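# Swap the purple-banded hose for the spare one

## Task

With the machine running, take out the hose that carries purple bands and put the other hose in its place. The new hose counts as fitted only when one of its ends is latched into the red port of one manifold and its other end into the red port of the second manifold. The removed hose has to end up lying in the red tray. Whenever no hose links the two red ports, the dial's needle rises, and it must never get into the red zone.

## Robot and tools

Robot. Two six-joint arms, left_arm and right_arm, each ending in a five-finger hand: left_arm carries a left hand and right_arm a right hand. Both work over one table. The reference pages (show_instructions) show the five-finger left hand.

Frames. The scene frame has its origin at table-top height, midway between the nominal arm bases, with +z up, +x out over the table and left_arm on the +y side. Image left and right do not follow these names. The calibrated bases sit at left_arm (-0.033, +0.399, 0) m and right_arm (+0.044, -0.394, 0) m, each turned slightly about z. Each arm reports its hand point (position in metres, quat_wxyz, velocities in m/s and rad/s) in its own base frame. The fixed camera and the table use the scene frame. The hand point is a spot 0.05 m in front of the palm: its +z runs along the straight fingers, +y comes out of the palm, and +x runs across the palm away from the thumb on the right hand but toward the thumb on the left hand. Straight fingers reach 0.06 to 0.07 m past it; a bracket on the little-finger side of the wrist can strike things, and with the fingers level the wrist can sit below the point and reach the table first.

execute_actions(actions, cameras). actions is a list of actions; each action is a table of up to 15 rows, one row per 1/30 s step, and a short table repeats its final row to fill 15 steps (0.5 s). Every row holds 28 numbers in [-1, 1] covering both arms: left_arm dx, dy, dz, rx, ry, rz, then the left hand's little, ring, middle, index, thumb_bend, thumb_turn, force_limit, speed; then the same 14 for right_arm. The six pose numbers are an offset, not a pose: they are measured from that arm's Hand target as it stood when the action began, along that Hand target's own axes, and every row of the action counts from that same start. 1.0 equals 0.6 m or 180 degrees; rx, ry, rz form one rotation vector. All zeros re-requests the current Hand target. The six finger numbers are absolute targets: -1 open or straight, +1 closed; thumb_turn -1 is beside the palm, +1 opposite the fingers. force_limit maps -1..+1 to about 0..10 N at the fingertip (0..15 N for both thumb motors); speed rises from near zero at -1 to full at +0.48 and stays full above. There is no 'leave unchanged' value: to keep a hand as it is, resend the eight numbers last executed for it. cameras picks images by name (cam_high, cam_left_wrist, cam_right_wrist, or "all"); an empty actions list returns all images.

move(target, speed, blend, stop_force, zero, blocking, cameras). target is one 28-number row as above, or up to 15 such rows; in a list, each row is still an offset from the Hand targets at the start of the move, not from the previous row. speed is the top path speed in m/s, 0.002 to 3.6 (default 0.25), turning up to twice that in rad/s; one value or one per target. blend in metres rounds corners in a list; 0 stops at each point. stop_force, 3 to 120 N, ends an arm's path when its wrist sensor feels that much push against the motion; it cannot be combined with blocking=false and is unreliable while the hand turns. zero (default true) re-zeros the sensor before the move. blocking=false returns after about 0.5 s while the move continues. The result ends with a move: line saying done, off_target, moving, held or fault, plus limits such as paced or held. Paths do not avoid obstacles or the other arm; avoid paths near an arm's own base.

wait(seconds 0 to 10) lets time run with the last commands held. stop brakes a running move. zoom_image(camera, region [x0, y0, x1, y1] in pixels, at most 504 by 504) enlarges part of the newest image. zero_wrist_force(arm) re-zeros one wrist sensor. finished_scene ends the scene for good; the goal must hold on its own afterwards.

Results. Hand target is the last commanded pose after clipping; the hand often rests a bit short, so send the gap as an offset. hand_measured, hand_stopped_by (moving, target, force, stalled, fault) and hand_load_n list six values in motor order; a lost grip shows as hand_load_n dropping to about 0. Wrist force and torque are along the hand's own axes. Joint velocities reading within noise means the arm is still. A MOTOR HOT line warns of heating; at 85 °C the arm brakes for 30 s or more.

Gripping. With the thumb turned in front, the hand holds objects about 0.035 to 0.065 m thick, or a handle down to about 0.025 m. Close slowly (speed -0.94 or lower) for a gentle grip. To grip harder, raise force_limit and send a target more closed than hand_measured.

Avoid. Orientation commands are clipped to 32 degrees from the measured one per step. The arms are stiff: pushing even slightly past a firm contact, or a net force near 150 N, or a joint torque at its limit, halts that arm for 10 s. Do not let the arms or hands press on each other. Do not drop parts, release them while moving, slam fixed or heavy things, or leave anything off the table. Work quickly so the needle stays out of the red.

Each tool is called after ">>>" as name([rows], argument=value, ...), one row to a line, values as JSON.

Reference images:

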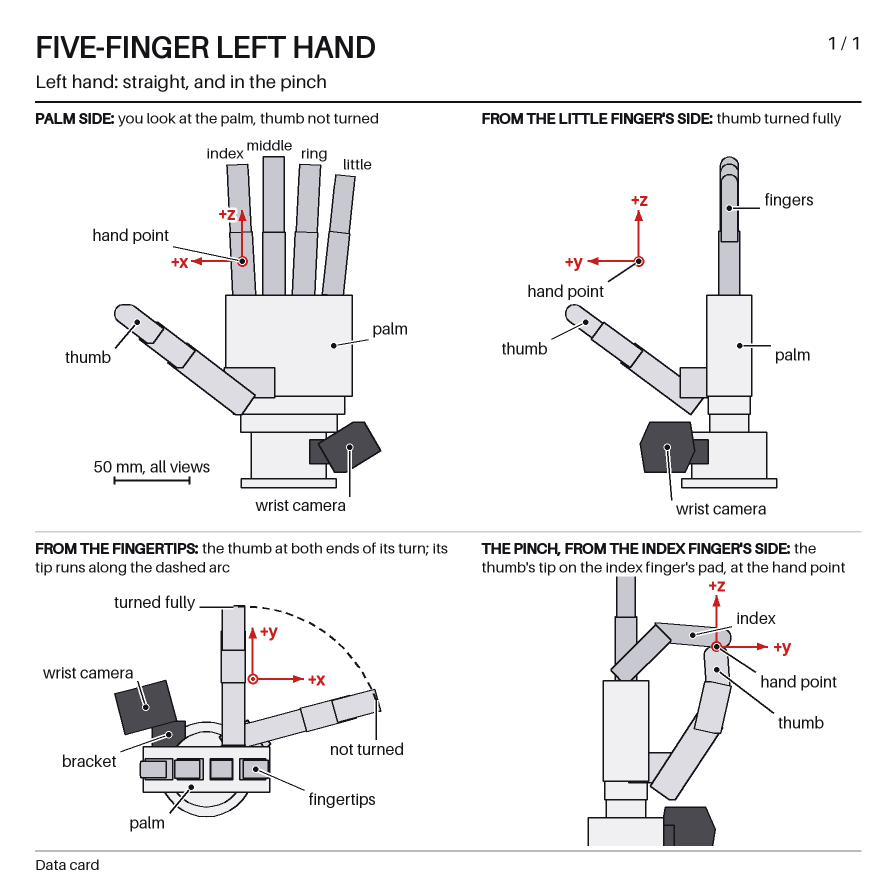

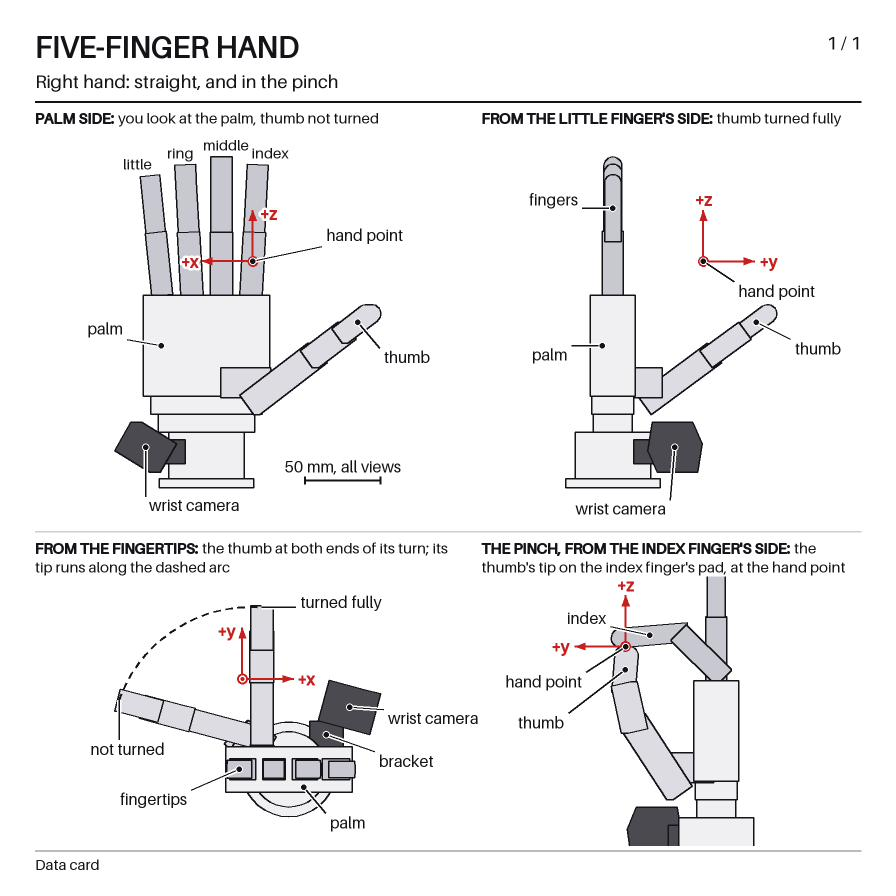

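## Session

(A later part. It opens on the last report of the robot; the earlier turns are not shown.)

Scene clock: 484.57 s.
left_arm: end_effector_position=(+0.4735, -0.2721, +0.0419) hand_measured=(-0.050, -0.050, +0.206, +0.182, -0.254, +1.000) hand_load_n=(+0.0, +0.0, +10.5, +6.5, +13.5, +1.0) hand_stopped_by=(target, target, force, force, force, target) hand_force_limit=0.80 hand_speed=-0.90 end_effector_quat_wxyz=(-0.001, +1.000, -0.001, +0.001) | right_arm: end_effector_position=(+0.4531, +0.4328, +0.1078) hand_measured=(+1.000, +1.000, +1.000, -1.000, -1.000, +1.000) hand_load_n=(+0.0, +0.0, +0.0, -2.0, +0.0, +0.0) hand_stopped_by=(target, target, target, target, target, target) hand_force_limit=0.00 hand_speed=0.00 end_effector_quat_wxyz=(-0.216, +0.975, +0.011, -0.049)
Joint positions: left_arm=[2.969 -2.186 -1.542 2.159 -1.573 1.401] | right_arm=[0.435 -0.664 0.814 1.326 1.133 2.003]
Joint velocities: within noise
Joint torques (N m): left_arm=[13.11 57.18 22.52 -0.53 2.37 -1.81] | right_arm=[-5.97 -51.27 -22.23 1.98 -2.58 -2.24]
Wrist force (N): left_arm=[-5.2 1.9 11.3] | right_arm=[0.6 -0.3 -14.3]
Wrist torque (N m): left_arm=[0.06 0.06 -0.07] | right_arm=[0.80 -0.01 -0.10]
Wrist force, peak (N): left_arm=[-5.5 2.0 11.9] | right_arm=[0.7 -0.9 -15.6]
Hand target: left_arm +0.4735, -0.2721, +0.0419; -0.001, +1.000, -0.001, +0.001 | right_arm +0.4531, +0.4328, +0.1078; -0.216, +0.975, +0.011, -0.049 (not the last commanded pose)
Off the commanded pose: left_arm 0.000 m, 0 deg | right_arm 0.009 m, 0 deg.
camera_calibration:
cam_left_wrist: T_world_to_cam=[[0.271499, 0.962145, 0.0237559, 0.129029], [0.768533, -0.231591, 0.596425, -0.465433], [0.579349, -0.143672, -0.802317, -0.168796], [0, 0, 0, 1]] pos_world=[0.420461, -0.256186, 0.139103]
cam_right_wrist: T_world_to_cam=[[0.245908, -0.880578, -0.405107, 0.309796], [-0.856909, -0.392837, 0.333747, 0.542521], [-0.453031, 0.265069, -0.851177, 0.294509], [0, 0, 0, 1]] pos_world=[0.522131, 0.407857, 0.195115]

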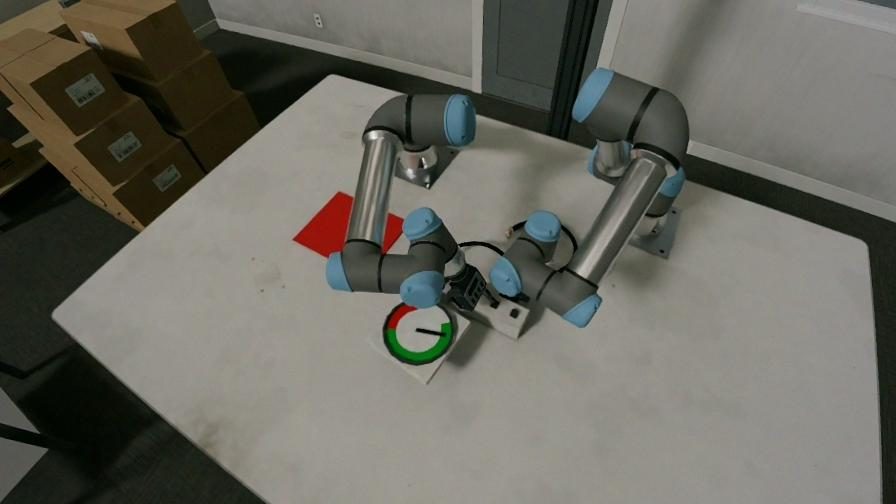

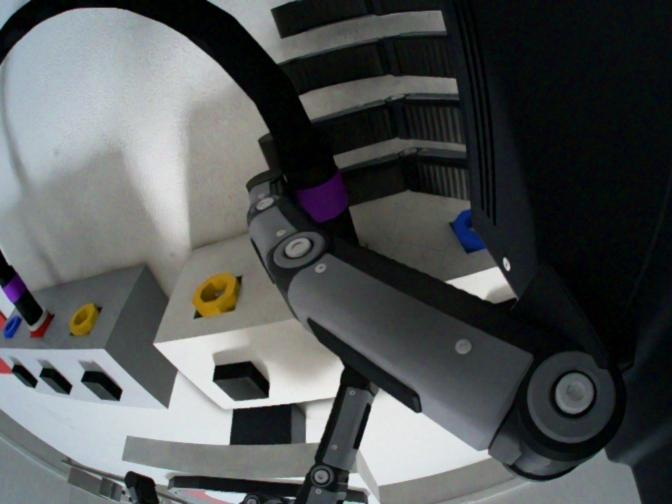

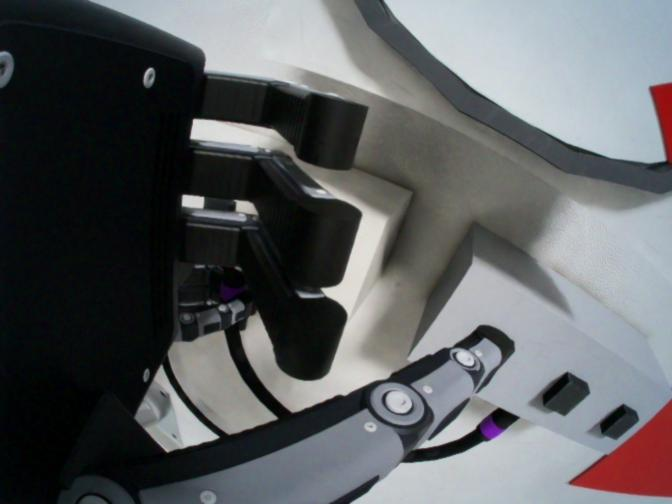

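>>> move(target=[0, 0, 0, 0, 0, 0, -0.05, -0.05, 0.5, 0.5, 0.5, 1, 0.8, -0.9, 0, 0, -0.02, 0, 0, 0, 1, 1, 1, -1, -1, 1, 0, 0], speed=0.1, cameras=["cam_high"])

>>> zoom_image(camera="cam_high", region=[370, 270, 540, 390])

Scene clock: 489.63 s.
left_arm: end_effector_position=(+0.4735, -0.2721, +0.0419) hand_measured=(-0.050, -0.050, +0.206, +0.182, -0.254, +1.000) hand_load_n=(+0.0, +0.0, +10.0, +6.5, +13.5, +1.0) hand_stopped_by=(target, target, force, force, force, target) hand_force_limit=0.80 hand_speed=-0.90 end_effector_quat_wxyz=(-0.001, +1.000, -0.001, +0.001) | right_arm: end_effector_position=(+0.4544, +0.4277, +0.1185) hand_measured=(+1.000, +1.000, +1.000, -1.000, -1.000, +1.000) hand_load_n=(+0.0, +0.0, +0.0, +0.0, +0.0, +0.0) hand_stopped_by=(target, target, target, target, target, target) hand_force_limit=0.00 hand_speed=0.00 end_effector_quat_wxyz=(-0.216, +0.975, +0.011, -0.049)
Joint positions: left_arm=[2.969 -2.186 -1.542 2.159 -1.573 1.401] | right_arm=[0.427 -0.675 0.809 1.347 1.133 1.994]
Joint torques (N m): left_arm=[12.83 57.71 22.92 -0.62 2.3 -1.69] | right_arm=[-9.6 -57.83 -25.99 3.35 -2.61 -2.5]
Wrist force (N): left_arm=[-5.9 2.2 9.4] | right_arm=[0.5 -1.1 0.7]
Wrist torque (N m): left_arm=[0.08 0.07 -0.09] | right_arm=[-0.11 -0.05 0.01]
Wrist force, peak (N): left_arm=[-5.6 1.8 11.6] | right_arm=[0.7 -0.8 -15.5]
Hand target: left_arm +0.4735, -0.2721, +0.0419; -0.001, +1.000, -0.001, +0.001 | right_arm +0.4544, +0.4277, +0.1186; -0.216, +0.975, +0.011, -0.049
Off the commanded pose: left_arm 0.000 m, 0 deg | right_arm 0.000 m, 0 deg.
move: done
Images, in order (width x height): cam_high 896x504.

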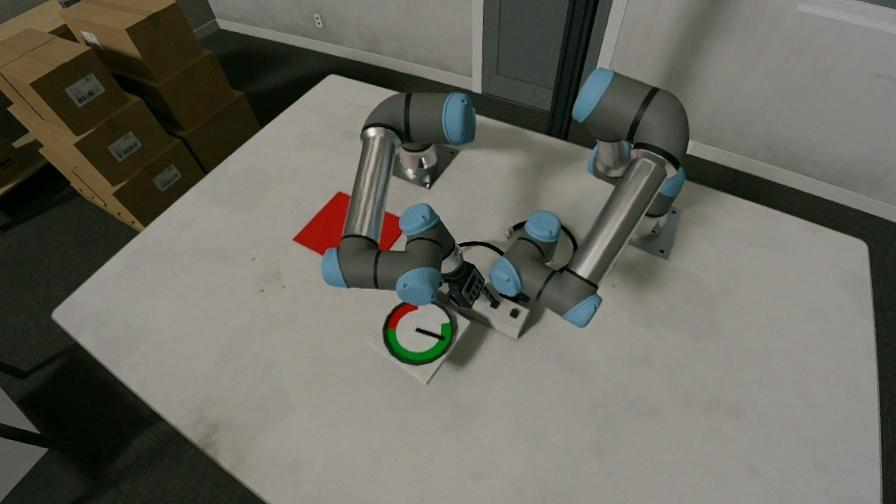

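Scaled by 2.965 from the camera's 896x504 image, which has a finer 1280x720 frame.

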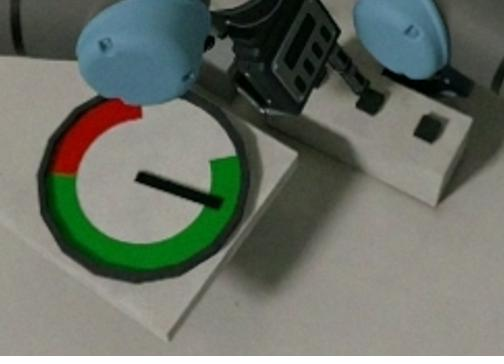

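>>> move(target=[0.0133, 0, 0, 0, 0, 0, -0.05, -0.05, 0.5, 0.5, 0.5, 1, 0.8, -0.9, 0, 0, 0, 0, 0, 0, 1, 1, 1, -1, -1, 1, 0, 0], speed=0.02, stop_force=12, cameras=["cam_high"])

>>> zoom_image(camera="cam_high", region=[370, 270, 540, 390])

Scene clock: 493.83 s.
left_arm: end_effector_position=(+0.4740, -0.2722, +0.0420) hand_measured=(-0.050, -0.050, +0.206, +0.182, -0.254, +1.000) hand_load_n=(+0.0, +0.0, +10.5, +7.0, +12.0, -0.5) hand_stopped_by=(target, target, force, force, force, target) hand_force_limit=0.80 hand_speed=-0.90 end_effector_quat_wxyz=(-0.001, +1.000, -0.001, +0.001) | right_arm: end_effector_position=(+0.4544, +0.4277, +0.1186) hand_measured=(+1.000, +1.000, +1.000, -1.000, -1.000, +1.000) hand_load_n=(+0.0, +0.0, +0.0, +0.0, -0.5, +0.0) hand_stopped_by=(target, target, target, target, target, target) hand_force_limit=0.00 hand_speed=0.00 end_effector_quat_wxyz=(-0.216, +0.975, +0.011, -0.049)
Joint positions: left_arm=[2.969 -2.187 -1.541 2.159 -1.573 1.401] | right_arm=[0.427 -0.675 0.809 1.347 1.133 1.994]
Joint torques (N m): left_arm=[-6.16 61.09 13.2 0.83 -3.48 -3.16] | right_arm=[-9.43 -58.25 -26.57 3.77 -2.52 -2.37]
Wrist force (N): left_arm=[-14.8 4.9 13.6] | right_arm=[0.6 -1.0 0.8]
Wrist torque (N m): left_arm=[0.15 0.19 -0.13] | right_arm=[-0.10 -0.06 0.01]
Wrist force, peak (N): left_arm=[-23.9 4.1 14.0] | right_arm=[0.8 -1.3 0.8]
Hand target: left_arm +0.4740, -0.2722, +0.0420; -0.001, +1.000, -0.001, +0.001 (not the last commanded pose) | right_arm +0.4544, +0.4277, +0.1186; -0.216, +0.975, +0.011, -0.049
Off the commanded pose: left_arm 0.007 m, 0 deg | right_arm 0.000 m, 0 deg.
move: contact (left_arm)
Images, in order (width x height): cam_high 896x504.

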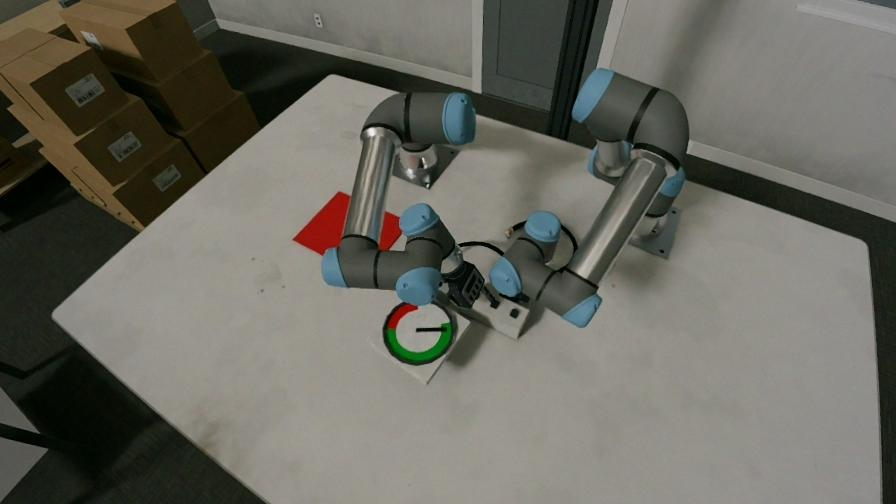

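Scaled by 2.965 from the camera's 896x504 image, which has a finer 1280x720 frame.

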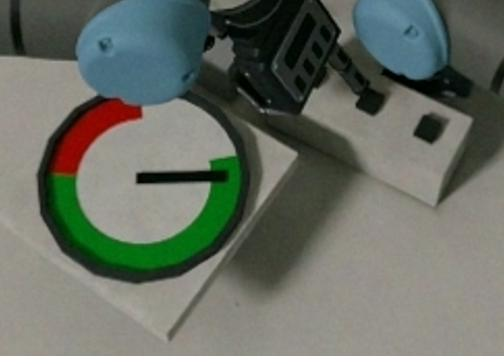

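>>> move([
  [0, 0, 0, 0, 0, 0, -0.05, -0.05, -0.05, -0.05, -1, 1, 0, -0.4, -0.0558, 0.0512, -0.2052, 0, 0, 0, 1, 1, 1, -1, -1, 1, 0, 0],
  [0, -0.1333, 0, 0, 0, 0, -0.05, -0.05, -0.05, -0.05, -1, 1, 0, -0.4, -0.1343, 0.2768, -0.1928, -0.04, -0.4375, -0.848, -0.05, -0.05, -0.05, -0.05, -1, 1, 0, 0],
  [0.0187, -0.1357, -0.0792, 0.1667, 0, 0, -0.05, -0.05, -0.05, -0.05, -1, 1, 0, -0.4, -0.1237, 0.3265, -0.087, -0.04, -0.4375, -0.848, -0.05, -0.05, -0.05, -0.05, -1, 1, 0, 0],
], speed=0.35, cameras=["all"])

Scene clock: 625.13 s.
left_arm: end_effector_position=(+0.4853, -0.1909, +0.0897) hand_measured=(-0.050, -0.050, -0.050, -0.050, -1.000, +1.000) hand_load_n=(+0.0, +0.0, +0.0, +0.0, +0.0, +0.0) hand_stopped_by=(target, target, target, target, target, target) hand_force_limit=0.00 hand_speed=-0.40 end_effector_quat_wxyz=(-0.260, +0.966, -0.001, +0.001) | right_arm: end_effector_position=(+0.3860, +0.2250, +0.0897) hand_measured=(-0.050, -0.050, -0.050, -0.050, -1.000, +1.000) hand_load_n=(+0.0, +0.0, +0.0, +0.0, +0.0, +0.0) hand_stopped_by=(target, target, target, target, target, target) hand_force_limit=0.00 hand_speed=0.00 end_effector_quat_wxyz=(-0.013, +0.045, +0.965, -0.257)
Joint positions: left_arm=[2.871 -2.222 -1.394 1.895 -2.076 1.264] | right_arm=[0.404 -1.027 1.61 1.257 2.023 -1.011]
Joint torques (N m): left_arm=[-10.95 31.4 21.66 -4.2 -3.38 -2.68] | right_arm=[-10.05 -25.78 -7.26 1 2 -2.39]
Wrist force (N): left_arm=[0.2 -0.7 0.8] | right_arm=[0.2 -0.8 0.9]
Wrist torque (N m): left_arm=[-0.05 -0.03 0.02] | right_arm=[-0.06 -0.06 0.01]
Wrist force, peak (N): left_arm=[-14.5 4.4 14.3] | right_arm=[0.8 -1.4 2.2]
Hand target: left_arm +0.4853, -0.1909, +0.0897; -0.260, +0.966, -0.001, +0.001 | right_arm +0.3860, +0.2250, +0.0897; -0.013, +0.045, +0.965, -0.257
Off the commanded pose: left_arm 0.000 m, 0 deg | right_arm 0.000 m, 0 deg.
move: done
camera_calibration:
cam_left_wrist: T_world_to_cam=[[0.269901, 0.821629, 0.502074, -0.0224948], [0.7681, -0.498161, 0.402316, -0.5175], [0.580669, 0.277058, -0.765547, -0.0492544], [0, 0, 0, 1]] pos_world=[0.432164, -0.225669, 0.181786]
cam_right_wrist: T_world_to_cam=[[-0.162699, 0.874644, -0.456648, -0.0964542], [0.931698, 0.288521, 0.220667, -0.424157], [0.324758, -0.389556, -0.861846, 0.151793], [0, 0, 0, 1]] pos_world=[0.330197, 0.265873, 0.180374]

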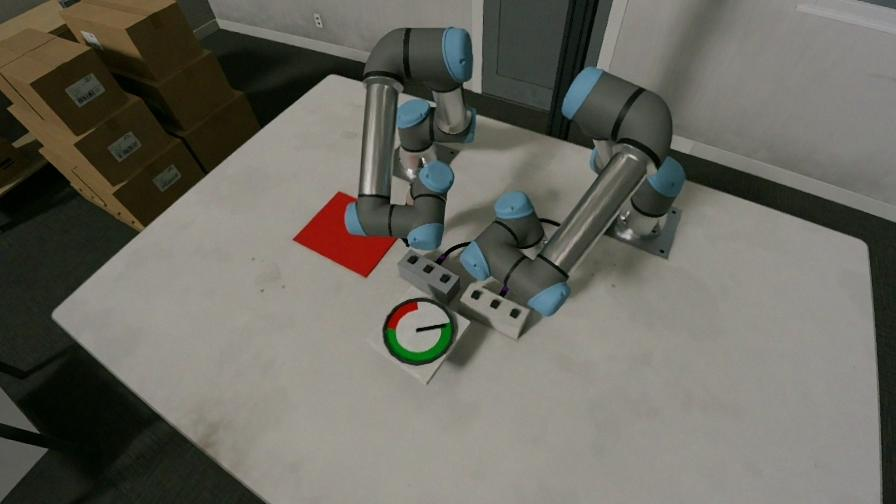

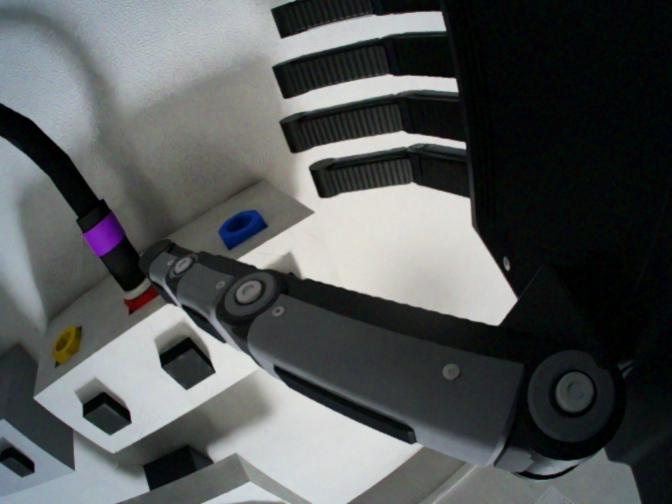

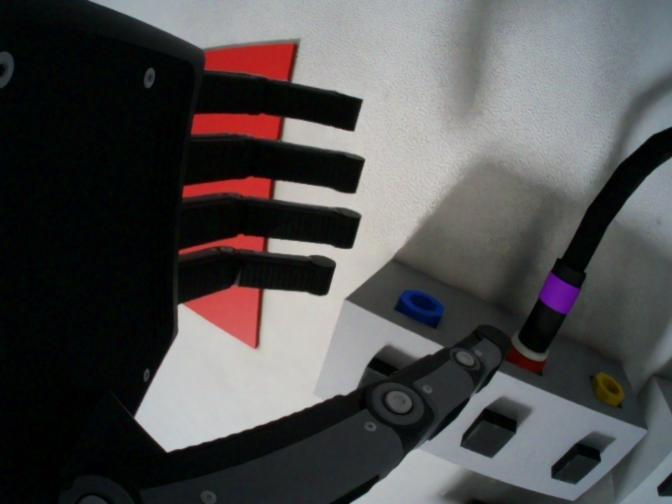

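>>> move(target=[0.0018, 0.148, 0.0015, 0, 0, 0, -0.05, -0.05, -0.05, -0.05, -1, 1, 0, -0.4, 0.0132, 0.1507, 0.0005, 0, 0, 0, -0.05, -0.05, -0.05, -0.05, -1, 1, 0, 0], speed=0.12, stop_force=7, cameras=["all"])

>>> zoom_image(camera="cam_left_wrist", region=[220, 130, 460, 350])

>>> zoom_image(camera="cam_right_wrist", region=[220, 180, 520, 420])

Scene clock: 651.33 s.
left_arm: end_effector_position=(+0.4853, -0.2040, +0.0819) hand_measured=(-0.050, -0.050, -0.050, -0.050, -1.000, +1.000) hand_load_n=(+0.0, +0.0, +0.5, +0.0, +0.0, +0.0) hand_stopped_by=(target, target, target, target, target, target) hand_force_limit=0.00 hand_speed=-0.40 end_effector_quat_wxyz=(-0.260, +0.966, -0.001, +0.002) | right_arm: end_effector_position=(+0.3857, +0.2415, +0.0802) hand_measured=(-0.050, -0.050, -0.050, -0.050, -1.000, +1.000) hand_load_n=(+0.0, +0.0, +0.0, +0.0, +0.0, +0.0) hand_stopped_by=(target, target, target, target, target, target) hand_force_limit=0.00 hand_speed=0.00 end_effector_quat_wxyz=(-0.013, +0.045, +0.965, -0.257)
Joint positions: left_arm=[2.846 -2.246 -1.378 1.89 -2.072 1.236] | right_arm=[0.437 -0.992 1.585 1.262 2.013 -0.976]
Joint torques (N m): left_arm=[14.22 56.27 6.06 -1.17 -3.59 2.69] | right_arm=[-10.04 -46.03 -6.71 1.1 2.76 -2.48]
Wrist force (N): left_arm=[0.5 -0.7 0.9] | right_arm=[0.4 -0.8 1.0]
Wrist torque (N m): left_arm=[-0.05 -0.07 -0.04] | right_arm=[-0.07 -0.08 0.02]
Wrist force, peak (N): left_arm=[-0.1 2.8 1.1] | right_arm=[1.0 2.3 1.5]
Hand target: left_arm +0.4853, -0.2040, +0.0819; -0.260, +0.966, -0.001, +0.002 (not the last commanded pose) | right_arm +0.3857, +0.2415, +0.0802; -0.013, +0.045, +0.965, -0.257 (not the last commanded pose)
Off the commanded pose: left_arm 0.074 m, 0 deg | right_arm 0.072 m, 0 deg.
move: held (left_arm, right_arm; a check stopped the path); limits=held
pose unreachable (left arm): on one or more control steps of this call, first in action 0 (counted from 0), this arm could not follow its commanded pose, so it was not sent that pose on those steps. It may still have moved: this result reports where it is.
cause: moving toward the commanded pose would bring a part of the arm too close to another arm (a part of this arm just beyond joint 4 (wrist 1) and a part of the right arm just beyond its joint 4 (wrist 1), along the way the arms are being sent, or toward where that arm still pushes).
pose unreachable (right arm): on one or more control steps of this call, first in action 0 (counted from 0), this arm could not follow its commanded pose, so it was not sent that pose on those steps. It may still have moved: this result reports where it is.
cause: moving toward the commanded pose would bring a part of the arm too close to another arm (a part of this arm just beyond joint 4 (wrist 1) and a part of the left arm just beyond its joint 4 (wrist 1), at the place that arm was heading or pushing toward when its own hold began).
camera_calibration:
cam_left_wrist: T_world_to_cam=[[0.270162, 0.821515, 0.502122, -0.00796384], [0.767902, -0.498447, 0.40234, -0.520876], [0.580809, 0.276883, -0.765504, -0.0517067], [0, 0, 0, 1]] pos_world=[0.432165, -0.23877, 0.173986]
cam_right_wrist: T_world_to_cam=[[-0.162901, 0.874802, -0.456273, -0.115377], [0.931588, 0.288694, 0.220906, -0.42648], [0.324973, -0.389073, -0.861983, 0.149893], [0, 0, 0, 1]] pos_world=[0.329797, 0.282374, 0.170774]

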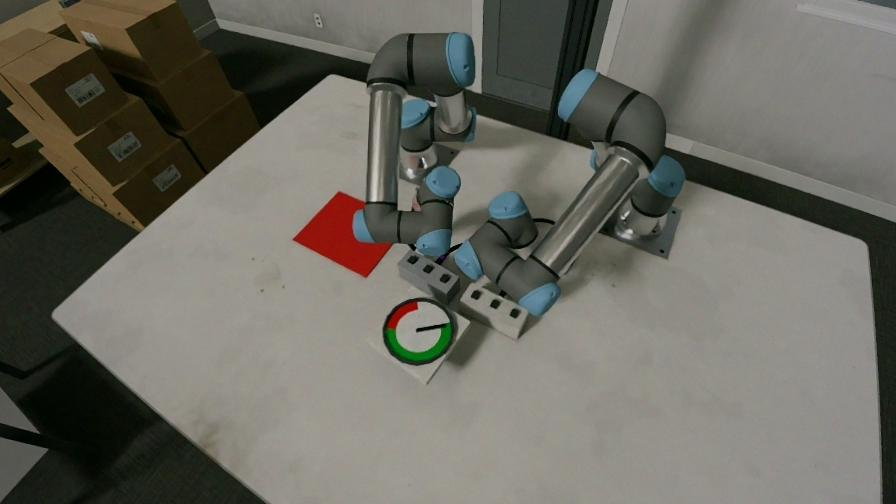

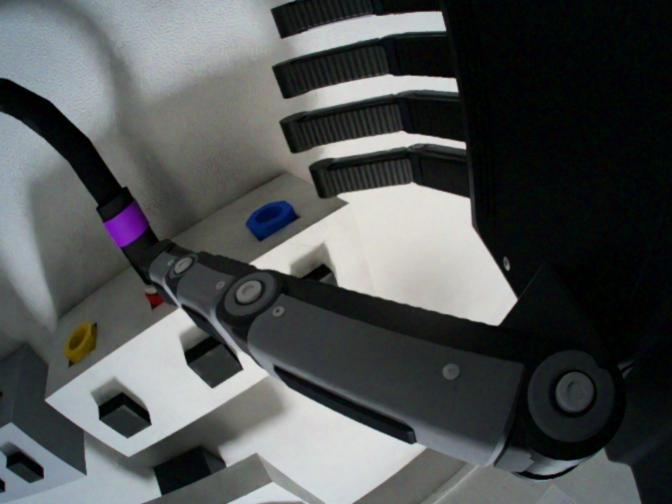

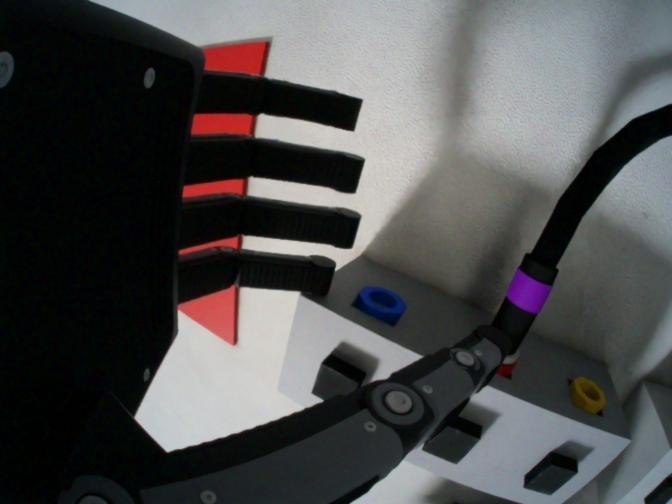

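Scaled by 2.100 from the camera's 672x504 image, which has a finer 960x720 frame.

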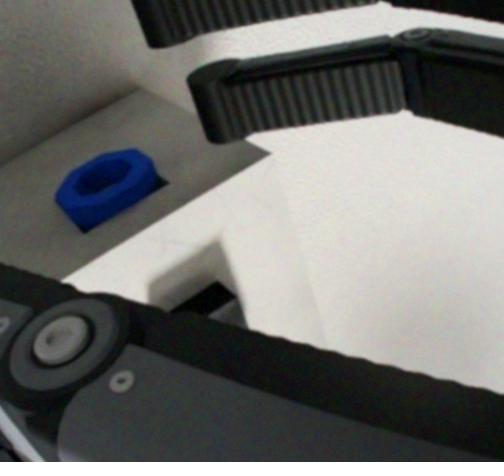

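Scaled by 1.680 from the camera's 672x504 image, which has a finer 960x720 frame.

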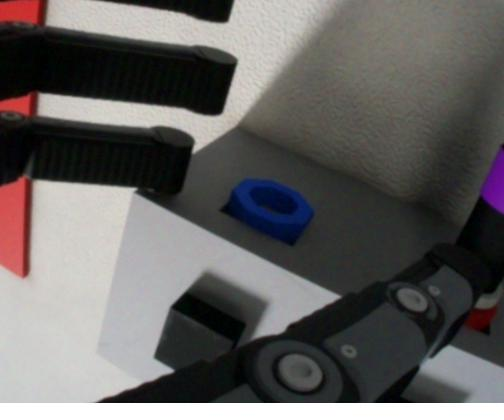

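>>> move([
  [0, 0.0138, 0.0452, -0.1111, 0, 0, -0.05, -0.05, -0.05, -0.05, -1, 1, 0, -0.4, 0.0085, 0.0118, 0.0428, -0.1111, 0, 0, -0.05, -0.05, -0.05, -0.05, -1, 1, 0, 0],
  [0, 0.1237, 0.0052, -0.1111, 0, 0, -0.05, -0.05, -0.05, -0.05, -1, 1, 0, -0.4, 0.0092, 0.1217, 0.0033, -0.1111, 0, 0, -0.05, -0.05, -0.05, -0.05, -1, 1, 0, 0],
], speed=0.12, cameras=["all"])

>>> zoom_image(camera="cam_left_wrist", region=[220, 130, 460, 350])

>>> zoom_image(camera="cam_right_wrist", region=[220, 140, 460, 360])

Scene clock: 675.53 s.
left_arm: end_effector_position=(+0.4852, -0.2666, +0.0420) hand_measured=(-0.050, -0.050, -0.050, -0.050, -1.000, +1.000) hand_load_n=(+0.0, +0.0, +0.5, +0.0, +0.0, +0.0) hand_stopped_by=(target, target, target, target, target, target) hand_force_limit=0.00 hand_speed=-0.40 end_effector_quat_wxyz=(-0.088, +0.996, -0.001, +0.001) | right_arm: end_effector_position=(+0.3859, +0.3041, +0.0421) hand_measured=(-0.050, -0.050, -0.050, -0.050, -1.000, +1.000) hand_load_n=(+0.0, +0.0, +0.0, +0.0, +0.0, +0.0) hand_stopped_by=(target, target, target, target, target, target) hand_force_limit=0.00 hand_speed=0.00 end_effector_quat_wxyz=(-0.005, +0.047, +0.995, -0.086)
Joint positions: left_arm=[2.896 -2.241 -1.438 2.068 -1.742 1.325] | right_arm=[0.391 -1.02 1.658 1.014 1.722 -1.08]
Joint torques (N m): left_arm=[-12.37 31.49 21.87 -3.9 -0.38 -2.59] | right_arm=[9.69 -26.57 -22.32 3.66 -1.1 3.03]
Wrist force (N): left_arm=[0.7 -0.2 1.2] | right_arm=[0.2 -1.5 0.8]
Wrist torque (N m): left_arm=[-0.02 -0.07 0.07] | right_arm=[-0.12 -0.04 -0.22]
Wrist force, peak (N): left_arm=[0.8 -1.3 1.0] | right_arm=[0.2 -2.6 1.1]
Hand target: left_arm +0.4852, -0.2666, +0.0420; -0.088, +0.996, -0.001, +0.001 | right_arm +0.3859, +0.3041, +0.0421; -0.005, +0.047, +0.995, -0.086
Off the commanded pose: left_arm 0.000 m, 0 deg | right_arm 0.000 m, 0 deg.
move: done
camera_calibration:
cam_left_wrist: T_world_to_cam=[[0.27132, 0.943444, 0.190523, 0.108677], [0.768031, -0.331524, 0.547923, -0.497581], [0.580097, -0.00233528, -0.814544, -0.136859], [0, 0, 0, 1]] pos_world=[0.432063, -0.26781, 0.140453]
cam_right_wrist: T_world_to_cam=[[-0.152529, 0.978895, -0.136014, -0.236513], [0.922564, 0.190382, 0.335603, -0.407824], [0.354415, -0.0742923, -0.932132, 0.0373231], [0, 0, 0, 1]] pos_world=[0.326941, 0.311936, 0.139488]

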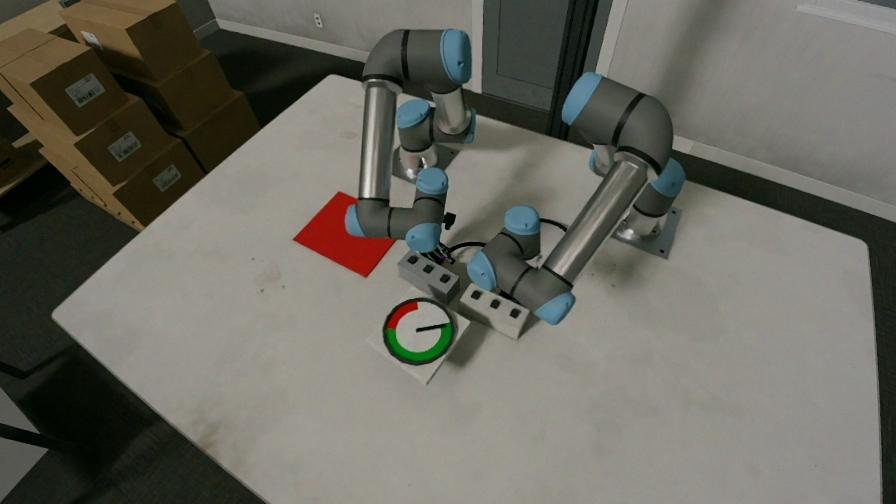

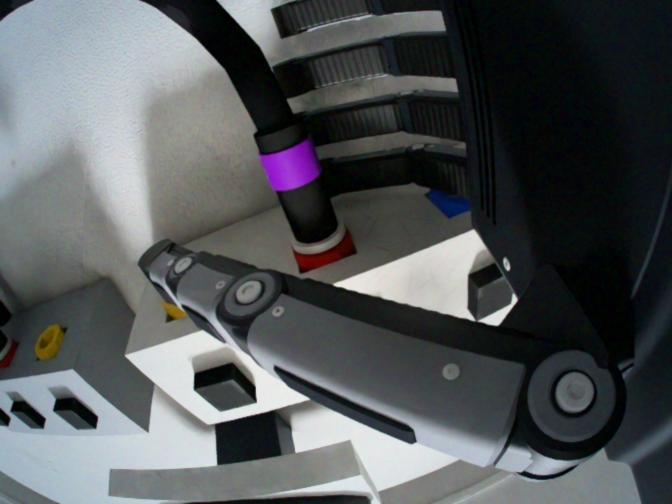

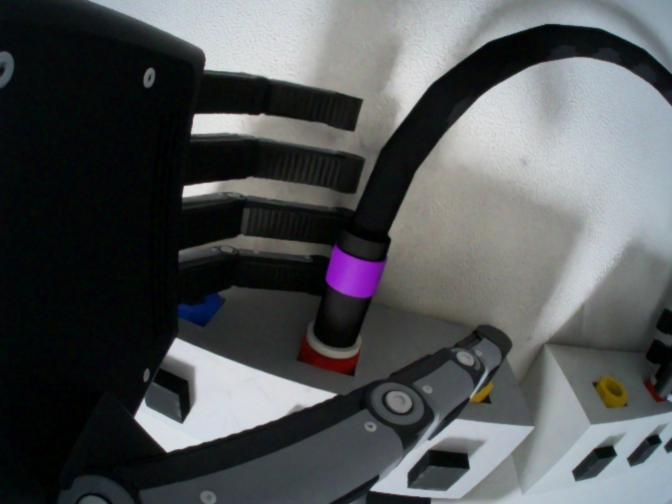

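Scaled by 2.100 from the camera's 672x504 image, which has a finer 960x720 frame.

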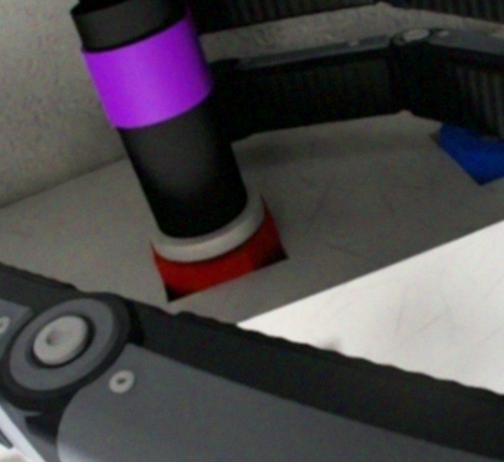

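Scaled by 2.100 from the camera's 672x504 image, which has a finer 960x720 frame.

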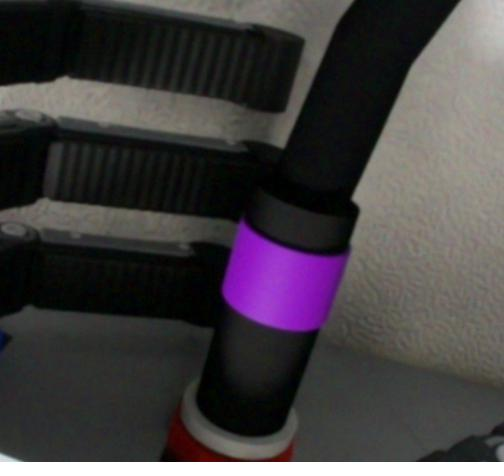

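>>> move([
  [0, 0, 0, 0, 0, 0, -0.05, -0.05, 0.1, 0.1, -0.4, 1, 0, -0.4, 0, 0, 0, 0, 0, 0, -0.05, -0.05, 0.1, 0.1, -0.4, 1, 0, -0.4],
  [0, 0, 0, 0, 0, 0, -0.05, -0.05, 0.4, 0.4, 0.4, 1, 0, -0.92, 0, 0, 0, 0, 0, 0, -0.05, -0.05, 0.4, 0.4, 0.4, 1, 0, -0.92],
], speed=0.1, cameras=["cam_left_wrist", "cam_right_wrist"])

Scene clock: 683.63 s.
left_arm: end_effector_position=(+0.4852, -0.2666, +0.0419) hand_measured=(-0.050, -0.050, +0.172, +0.180, -0.344, +1.000) hand_load_n=(+0.0, +0.0, +5.0, +7.0, +7.0, +0.0) hand_stopped_by=(target, target, force, force, force, target) hand_force_limit=0.00 hand_speed=-0.92 end_effector_quat_wxyz=(-0.088, +0.996, -0.001, +0.001) | right_arm: end_effector_position=(+0.3859, +0.3041, +0.0421) hand_measured=(-0.050, -0.050, +0.150, +0.172, -0.364, +1.000) hand_load_n=(+0.0, +0.5, +4.0, +7.0, +8.0, +0.5) hand_stopped_by=(target, target, force, force, force, target) hand_force_limit=0.00 hand_speed=-0.92 end_effector_quat_wxyz=(-0.005, +0.047, +0.995, -0.086)
Joint positions: left_arm=[2.896 -2.241 -1.438 2.068 -1.742 1.325] | right_arm=[0.392 -1.02 1.658 1.015 1.722 -1.08]
Joint torques (N m): left_arm=[-10.99 41.93 17.46 -2.5 0.09 -2.6] | right_arm=[9.97 -27.59 -19.52 3.03 1.42 2.63]
Wrist force (N): left_arm=[-2.4 -0.7 8.1] | right_arm=[0.0 -0.6 3.4]
Wrist torque (N m): left_arm=[0.00 -0.05 0.01] | right_arm=[-0.08 -0.03 -0.17]
Wrist force, peak (N): left_arm=[-2.5 -1.9 9.7] | right_arm=[-0.1 -0.8 3.4]
Hand target: left_arm +0.4852, -0.2666, +0.0420; -0.088, +0.996, -0.001, +0.001 | right_arm +0.3859, +0.3041, +0.0421; -0.005, +0.047, +0.995, -0.086
Off the commanded pose: left_arm 0.000 m, 0 deg | right_arm 0.000 m, 0 deg.
move: done
camera_calibration:
cam_left_wrist: T_world_to_cam=[[0.271297, 0.943407, 0.190739, 0.108646], [0.76804, -0.33163, 0.547846, -0.497603], [0.580096, -0.00213379, -0.814545, -0.136805], [0, 0, 0, 1]] pos_world=[0.432063, -0.26781, 0.140453]
cam_right_wrist: T_world_to_cam=[[-0.152578, 0.978868, -0.136151, -0.236565], [0.922544, 0.190478, 0.335605, -0.407925], [0.354447, -0.0743992, -0.932112, 0.0372218], [0, 0, 0, 1]] pos_world=[0.327041, 0.312036, 0.139388]
Images, in order (width x height): cam_left_wrist 672x504, cam_right_wrist 672x504.

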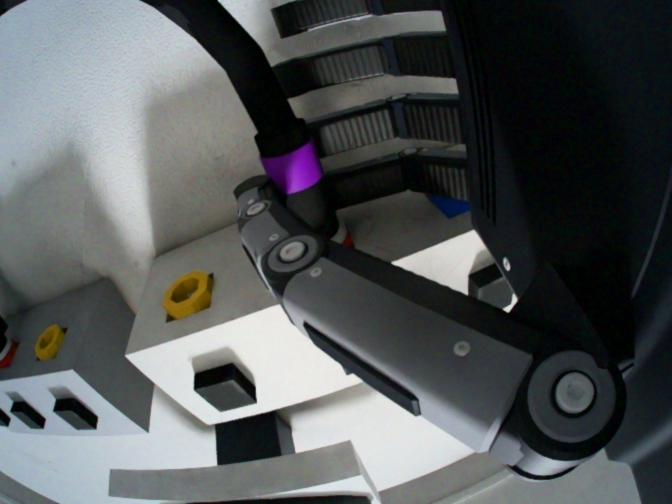

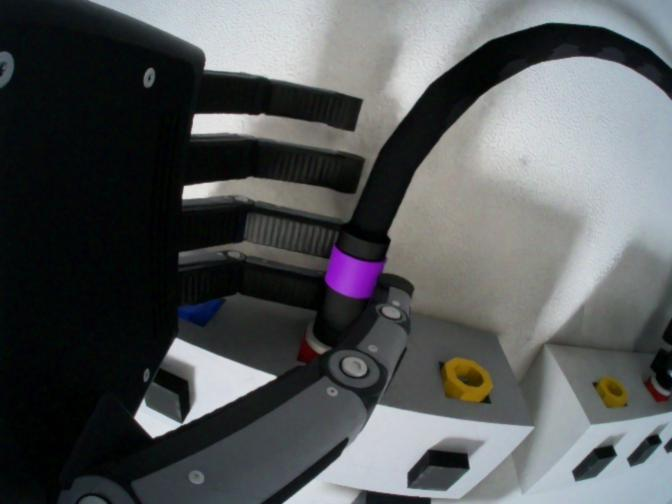

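>>> move(target=[-0.0005, 0, 0.0025, 0, 0, 0, -0.05, -0.05, 0.4, 0.4, 0.4, 1, 0, -0.92, 0, 0, 0.0012, 0, 0, 0, -0.05, -0.05, 0.4, 0.4, 0.4, 1, 0, -0.92], speed=0.02)

Scene clock: 687.57 s.
left_arm: end_effector_position=(+0.4849, -0.2664, +0.0405) hand_measured=(-0.050, -0.050, +0.172, +0.180, -0.344, +1.000) hand_load_n=(+0.0, +0.5, +3.5, +1.0, +6.0, +0.5) hand_stopped_by=(target, target, force, force, force, target) hand_force_limit=0.00 hand_speed=-0.92 end_effector_quat_wxyz=(-0.088, +0.996, -0.001, +0.001) | right_arm: end_effector_position=(+0.3859, +0.3040, +0.0414) hand_measured=(-0.050, -0.050, +0.150, +0.172, -0.364, +1.000) hand_load_n=(+0.0, +0.0, +4.0, +3.5, +7.5, +0.0) hand_stopped_by=(target, target, force, force, force, target) hand_force_limit=0.00 hand_speed=-0.92 end_effector_quat_wxyz=(-0.005, +0.047, +0.995, -0.086)
Joint positions: left_arm=[2.896 -2.242 -1.441 2.072 -1.742 1.325] | right_arm=[0.391 -1.019 1.659 1.013 1.722 -1.08]
Joint torques (N m): left_arm=[14.33 30.71 4.42 -1.42 1.44 2.83] | right_arm=[-9.33 -24.93 -5.42 1.17 -0.23 -2.38]
Wrist force (N): left_arm=[2.3 2.4 0.3] | right_arm=[-1.7 -0.3 -1.2]
Wrist torque (N m): left_arm=[0.05 -0.04 0.01] | right_arm=[-0.11 0.01 -0.18]
Wrist force, peak (N): left_arm=[-2.4 -0.4 8.5] | right_arm=[-0.1 -0.6 3.6]
Hand target: left_arm +0.4849, -0.2664, +0.0405; -0.088, +0.996, -0.001, +0.001 | right_arm +0.3859, +0.3040, +0.0414; -0.005, +0.047, +0.995, -0.086
Off the commanded pose: left_arm 0.000 m, 0 deg | right_arm 0.000 m, 0 deg.
move: done

>>> move([
  [0, 0, 0, 0, 0, 0, -0.05, -0.05, 0.0, 0.0, -1, 1, 0, -0.4, 0, 0, 0, 0, 0, 0, -0.05, -0.05, 0.0, 0.0, -1, 1, 0, -0.4],
  [0, -0.0043, 0.0035, 0.0167, 0, 0, -0.05, -0.05, 0.3, 0.3, -0.55, 1, 0, -0.4, 0, -0.0043, 0.005, 0.0167, 0, 0, -0.05, -0.05, 0.3, 0.3, -0.55, 1, 0, -0.4],
  [0, -0.0043, 0.0035, 0.0167, 0, 0, -0.05, -0.05, 0.3, 0.3, 0.4, 1, 0, -0.92, 0, -0.0043, 0.005, 0.0167, 0, 0, -0.05, -0.05, 0.3, 0.3, 0.4, 1, 0, -0.92],
], speed=0.04, cameras=["cam_left_wrist", "cam_right_wrist"])

Scene clock: 793.63 s.
left_arm: end_effector_position=(+0.4849, -0.2635, +0.0389) hand_measured=(-0.050, -0.050, +0.250, +0.260, -0.418, +1.000) hand_load_n=(+0.0, +0.5, +11.0, +13.0, +7.5, +0.5) hand_stopped_by=(target, target, force, force, force, target) hand_force_limit=0.00 hand_speed=-0.92 end_effector_quat_wxyz=(-0.114, +0.993, -0.001, +0.001) | right_arm: end_effector_position=(+0.3856, +0.3009, +0.0389) hand_measured=(-0.050, -0.050, +0.258, +0.266, -0.460, +1.000) hand_load_n=(+0.0, +0.0, +15.5, +13.0, +7.0, +0.5) hand_stopped_by=(target, target, force, force, force, target) hand_force_limit=0.00 hand_speed=-0.92 end_effector_quat_wxyz=(-0.006, +0.046, +0.993, -0.112)
Joint positions: left_arm=[2.876 -2.256 -1.424 2.051 -1.792 1.302] | right_arm=[0.412 -0.998 1.638 1.042 1.766 -1.054]
Joint torques (N m): left_arm=[-13.51 67 22.38 -3.67 2.45 -2.92] | right_arm=[10.07 -52.97 -22.93 1.96 -1.03 2.53]
Wrist force (N): left_arm=[-0.6 1.5 22.3] | right_arm=[1.5 -0.1 21.0]
Wrist torque (N m): left_arm=[0.16 0.05 -0.02] | right_arm=[0.06 -0.23 -0.18]
Wrist force, peak (N): left_arm=[-1.0 0.0 25.0] | right_arm=[0.9 -1.8 24.7]
Hand target: left_arm +0.4849, -0.2635, +0.0389; -0.114, +0.993, -0.001, +0.001 | right_arm +0.3856, +0.3009, +0.0389; -0.006, +0.046, +0.993, -0.112
Off the commanded pose: left_arm 0.000 m, 0 deg | right_arm 0.000 m, 0 deg.
move: done
camera_calibration:
cam_left_wrist: T_world_to_cam=[[0.271086, 0.932178, 0.23991, 0.101485], [0.767969, -0.359718, 0.52993, -0.501414], [0.580289, 0.0405865, -0.813398, -0.128047], [0, 0, 0, 1]] pos_world=[0.431864, -0.269773, 0.137214]
cam_right_wrist: T_world_to_cam=[[-0.153401, 0.970445, -0.186289, -0.229087], [0.924174, 0.207632, 0.320611, -0.411085], [0.349815, -0.122982, -0.928711, 0.0504182], [0, 0, 0, 1]] pos_world=[0.327135, 0.313872, 0.135946]
Images, in order (width x height): cam_left_wrist 672x504, cam_right_wrist 672x504.

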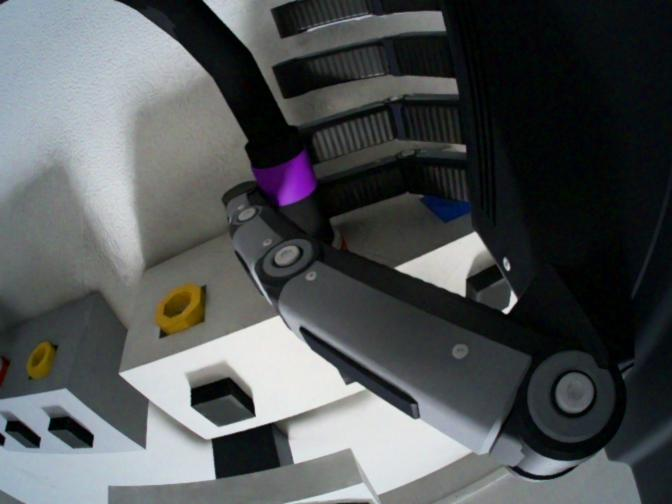

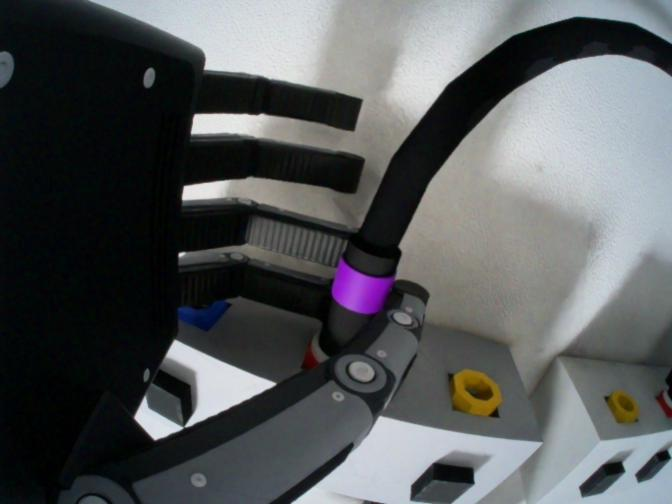

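>>> move(target=[0, 0, 0.0048, 0, 0, 0, -0.05, -0.05, 0.3, 0.3, 0.4, 1, 0, -0.92, 0, 0, 0.0048, 0, 0, 0, -0.05, -0.05, 0.3, 0.3, 0.4, 1, 0, -0.92], speed=0.02)

Scene clock: 797.03 s.
left_arm: end_effector_position=(+0.4849, -0.2628, +0.0362) hand_measured=(-0.050, -0.050, +0.252, +0.260, -0.418, +1.000) hand_load_n=(-0.5, +0.0, +3.0, +1.0, +5.5, -0.5) hand_stopped_by=(target, target, force, force, force, target) hand_force_limit=0.00 hand_speed=-0.92 end_effector_quat_wxyz=(-0.114, +0.993, -0.001, +0.001) | right_arm: end_effector_position=(+0.3856, +0.3003, +0.0362) hand_measured=(-0.050, -0.050, +0.258, +0.268, -0.460, +1.000) hand_load_n=(+0.0, +0.0, +4.5, +0.0, +5.0, -0.5) hand_stopped_by=(target, target, force, force, force, target) hand_force_limit=0.00 hand_speed=-0.92 end_effector_quat_wxyz=(-0.006, +0.046, +0.993, -0.112)
Joint positions: left_arm=[2.877 -2.259 -1.427 2.057 -1.792 1.303] | right_arm=[0.411 -0.995 1.642 1.035 1.766 -1.056]
Joint torques (N m): left_arm=[13.92 31.06 5.24 -1.75 -3.34 3.02] | right_arm=[-10.69 -26.83 -5.39 1.36 2.76 -2.52]
Wrist force (N): left_arm=[1.3 3.7 2.5] | right_arm=[-0.2 2.0 1.8]
Wrist torque (N m): left_arm=[0.11 -0.04 -0.06] | right_arm=[-0.01 -0.10 0.00]
Wrist force, peak (N): left_arm=[-0.8 1.7 22.6] | right_arm=[1.7 0.2 21.3]
Hand target: left_arm +0.4849, -0.2628, +0.0361; -0.114, +0.993, -0.001, +0.001 | right_arm +0.3856, +0.3003, +0.0361; -0.006, +0.046, +0.993, -0.112
Off the commanded pose: left_arm 0.000 m, 0 deg | right_arm 0.000 m, 0 deg.
move: done


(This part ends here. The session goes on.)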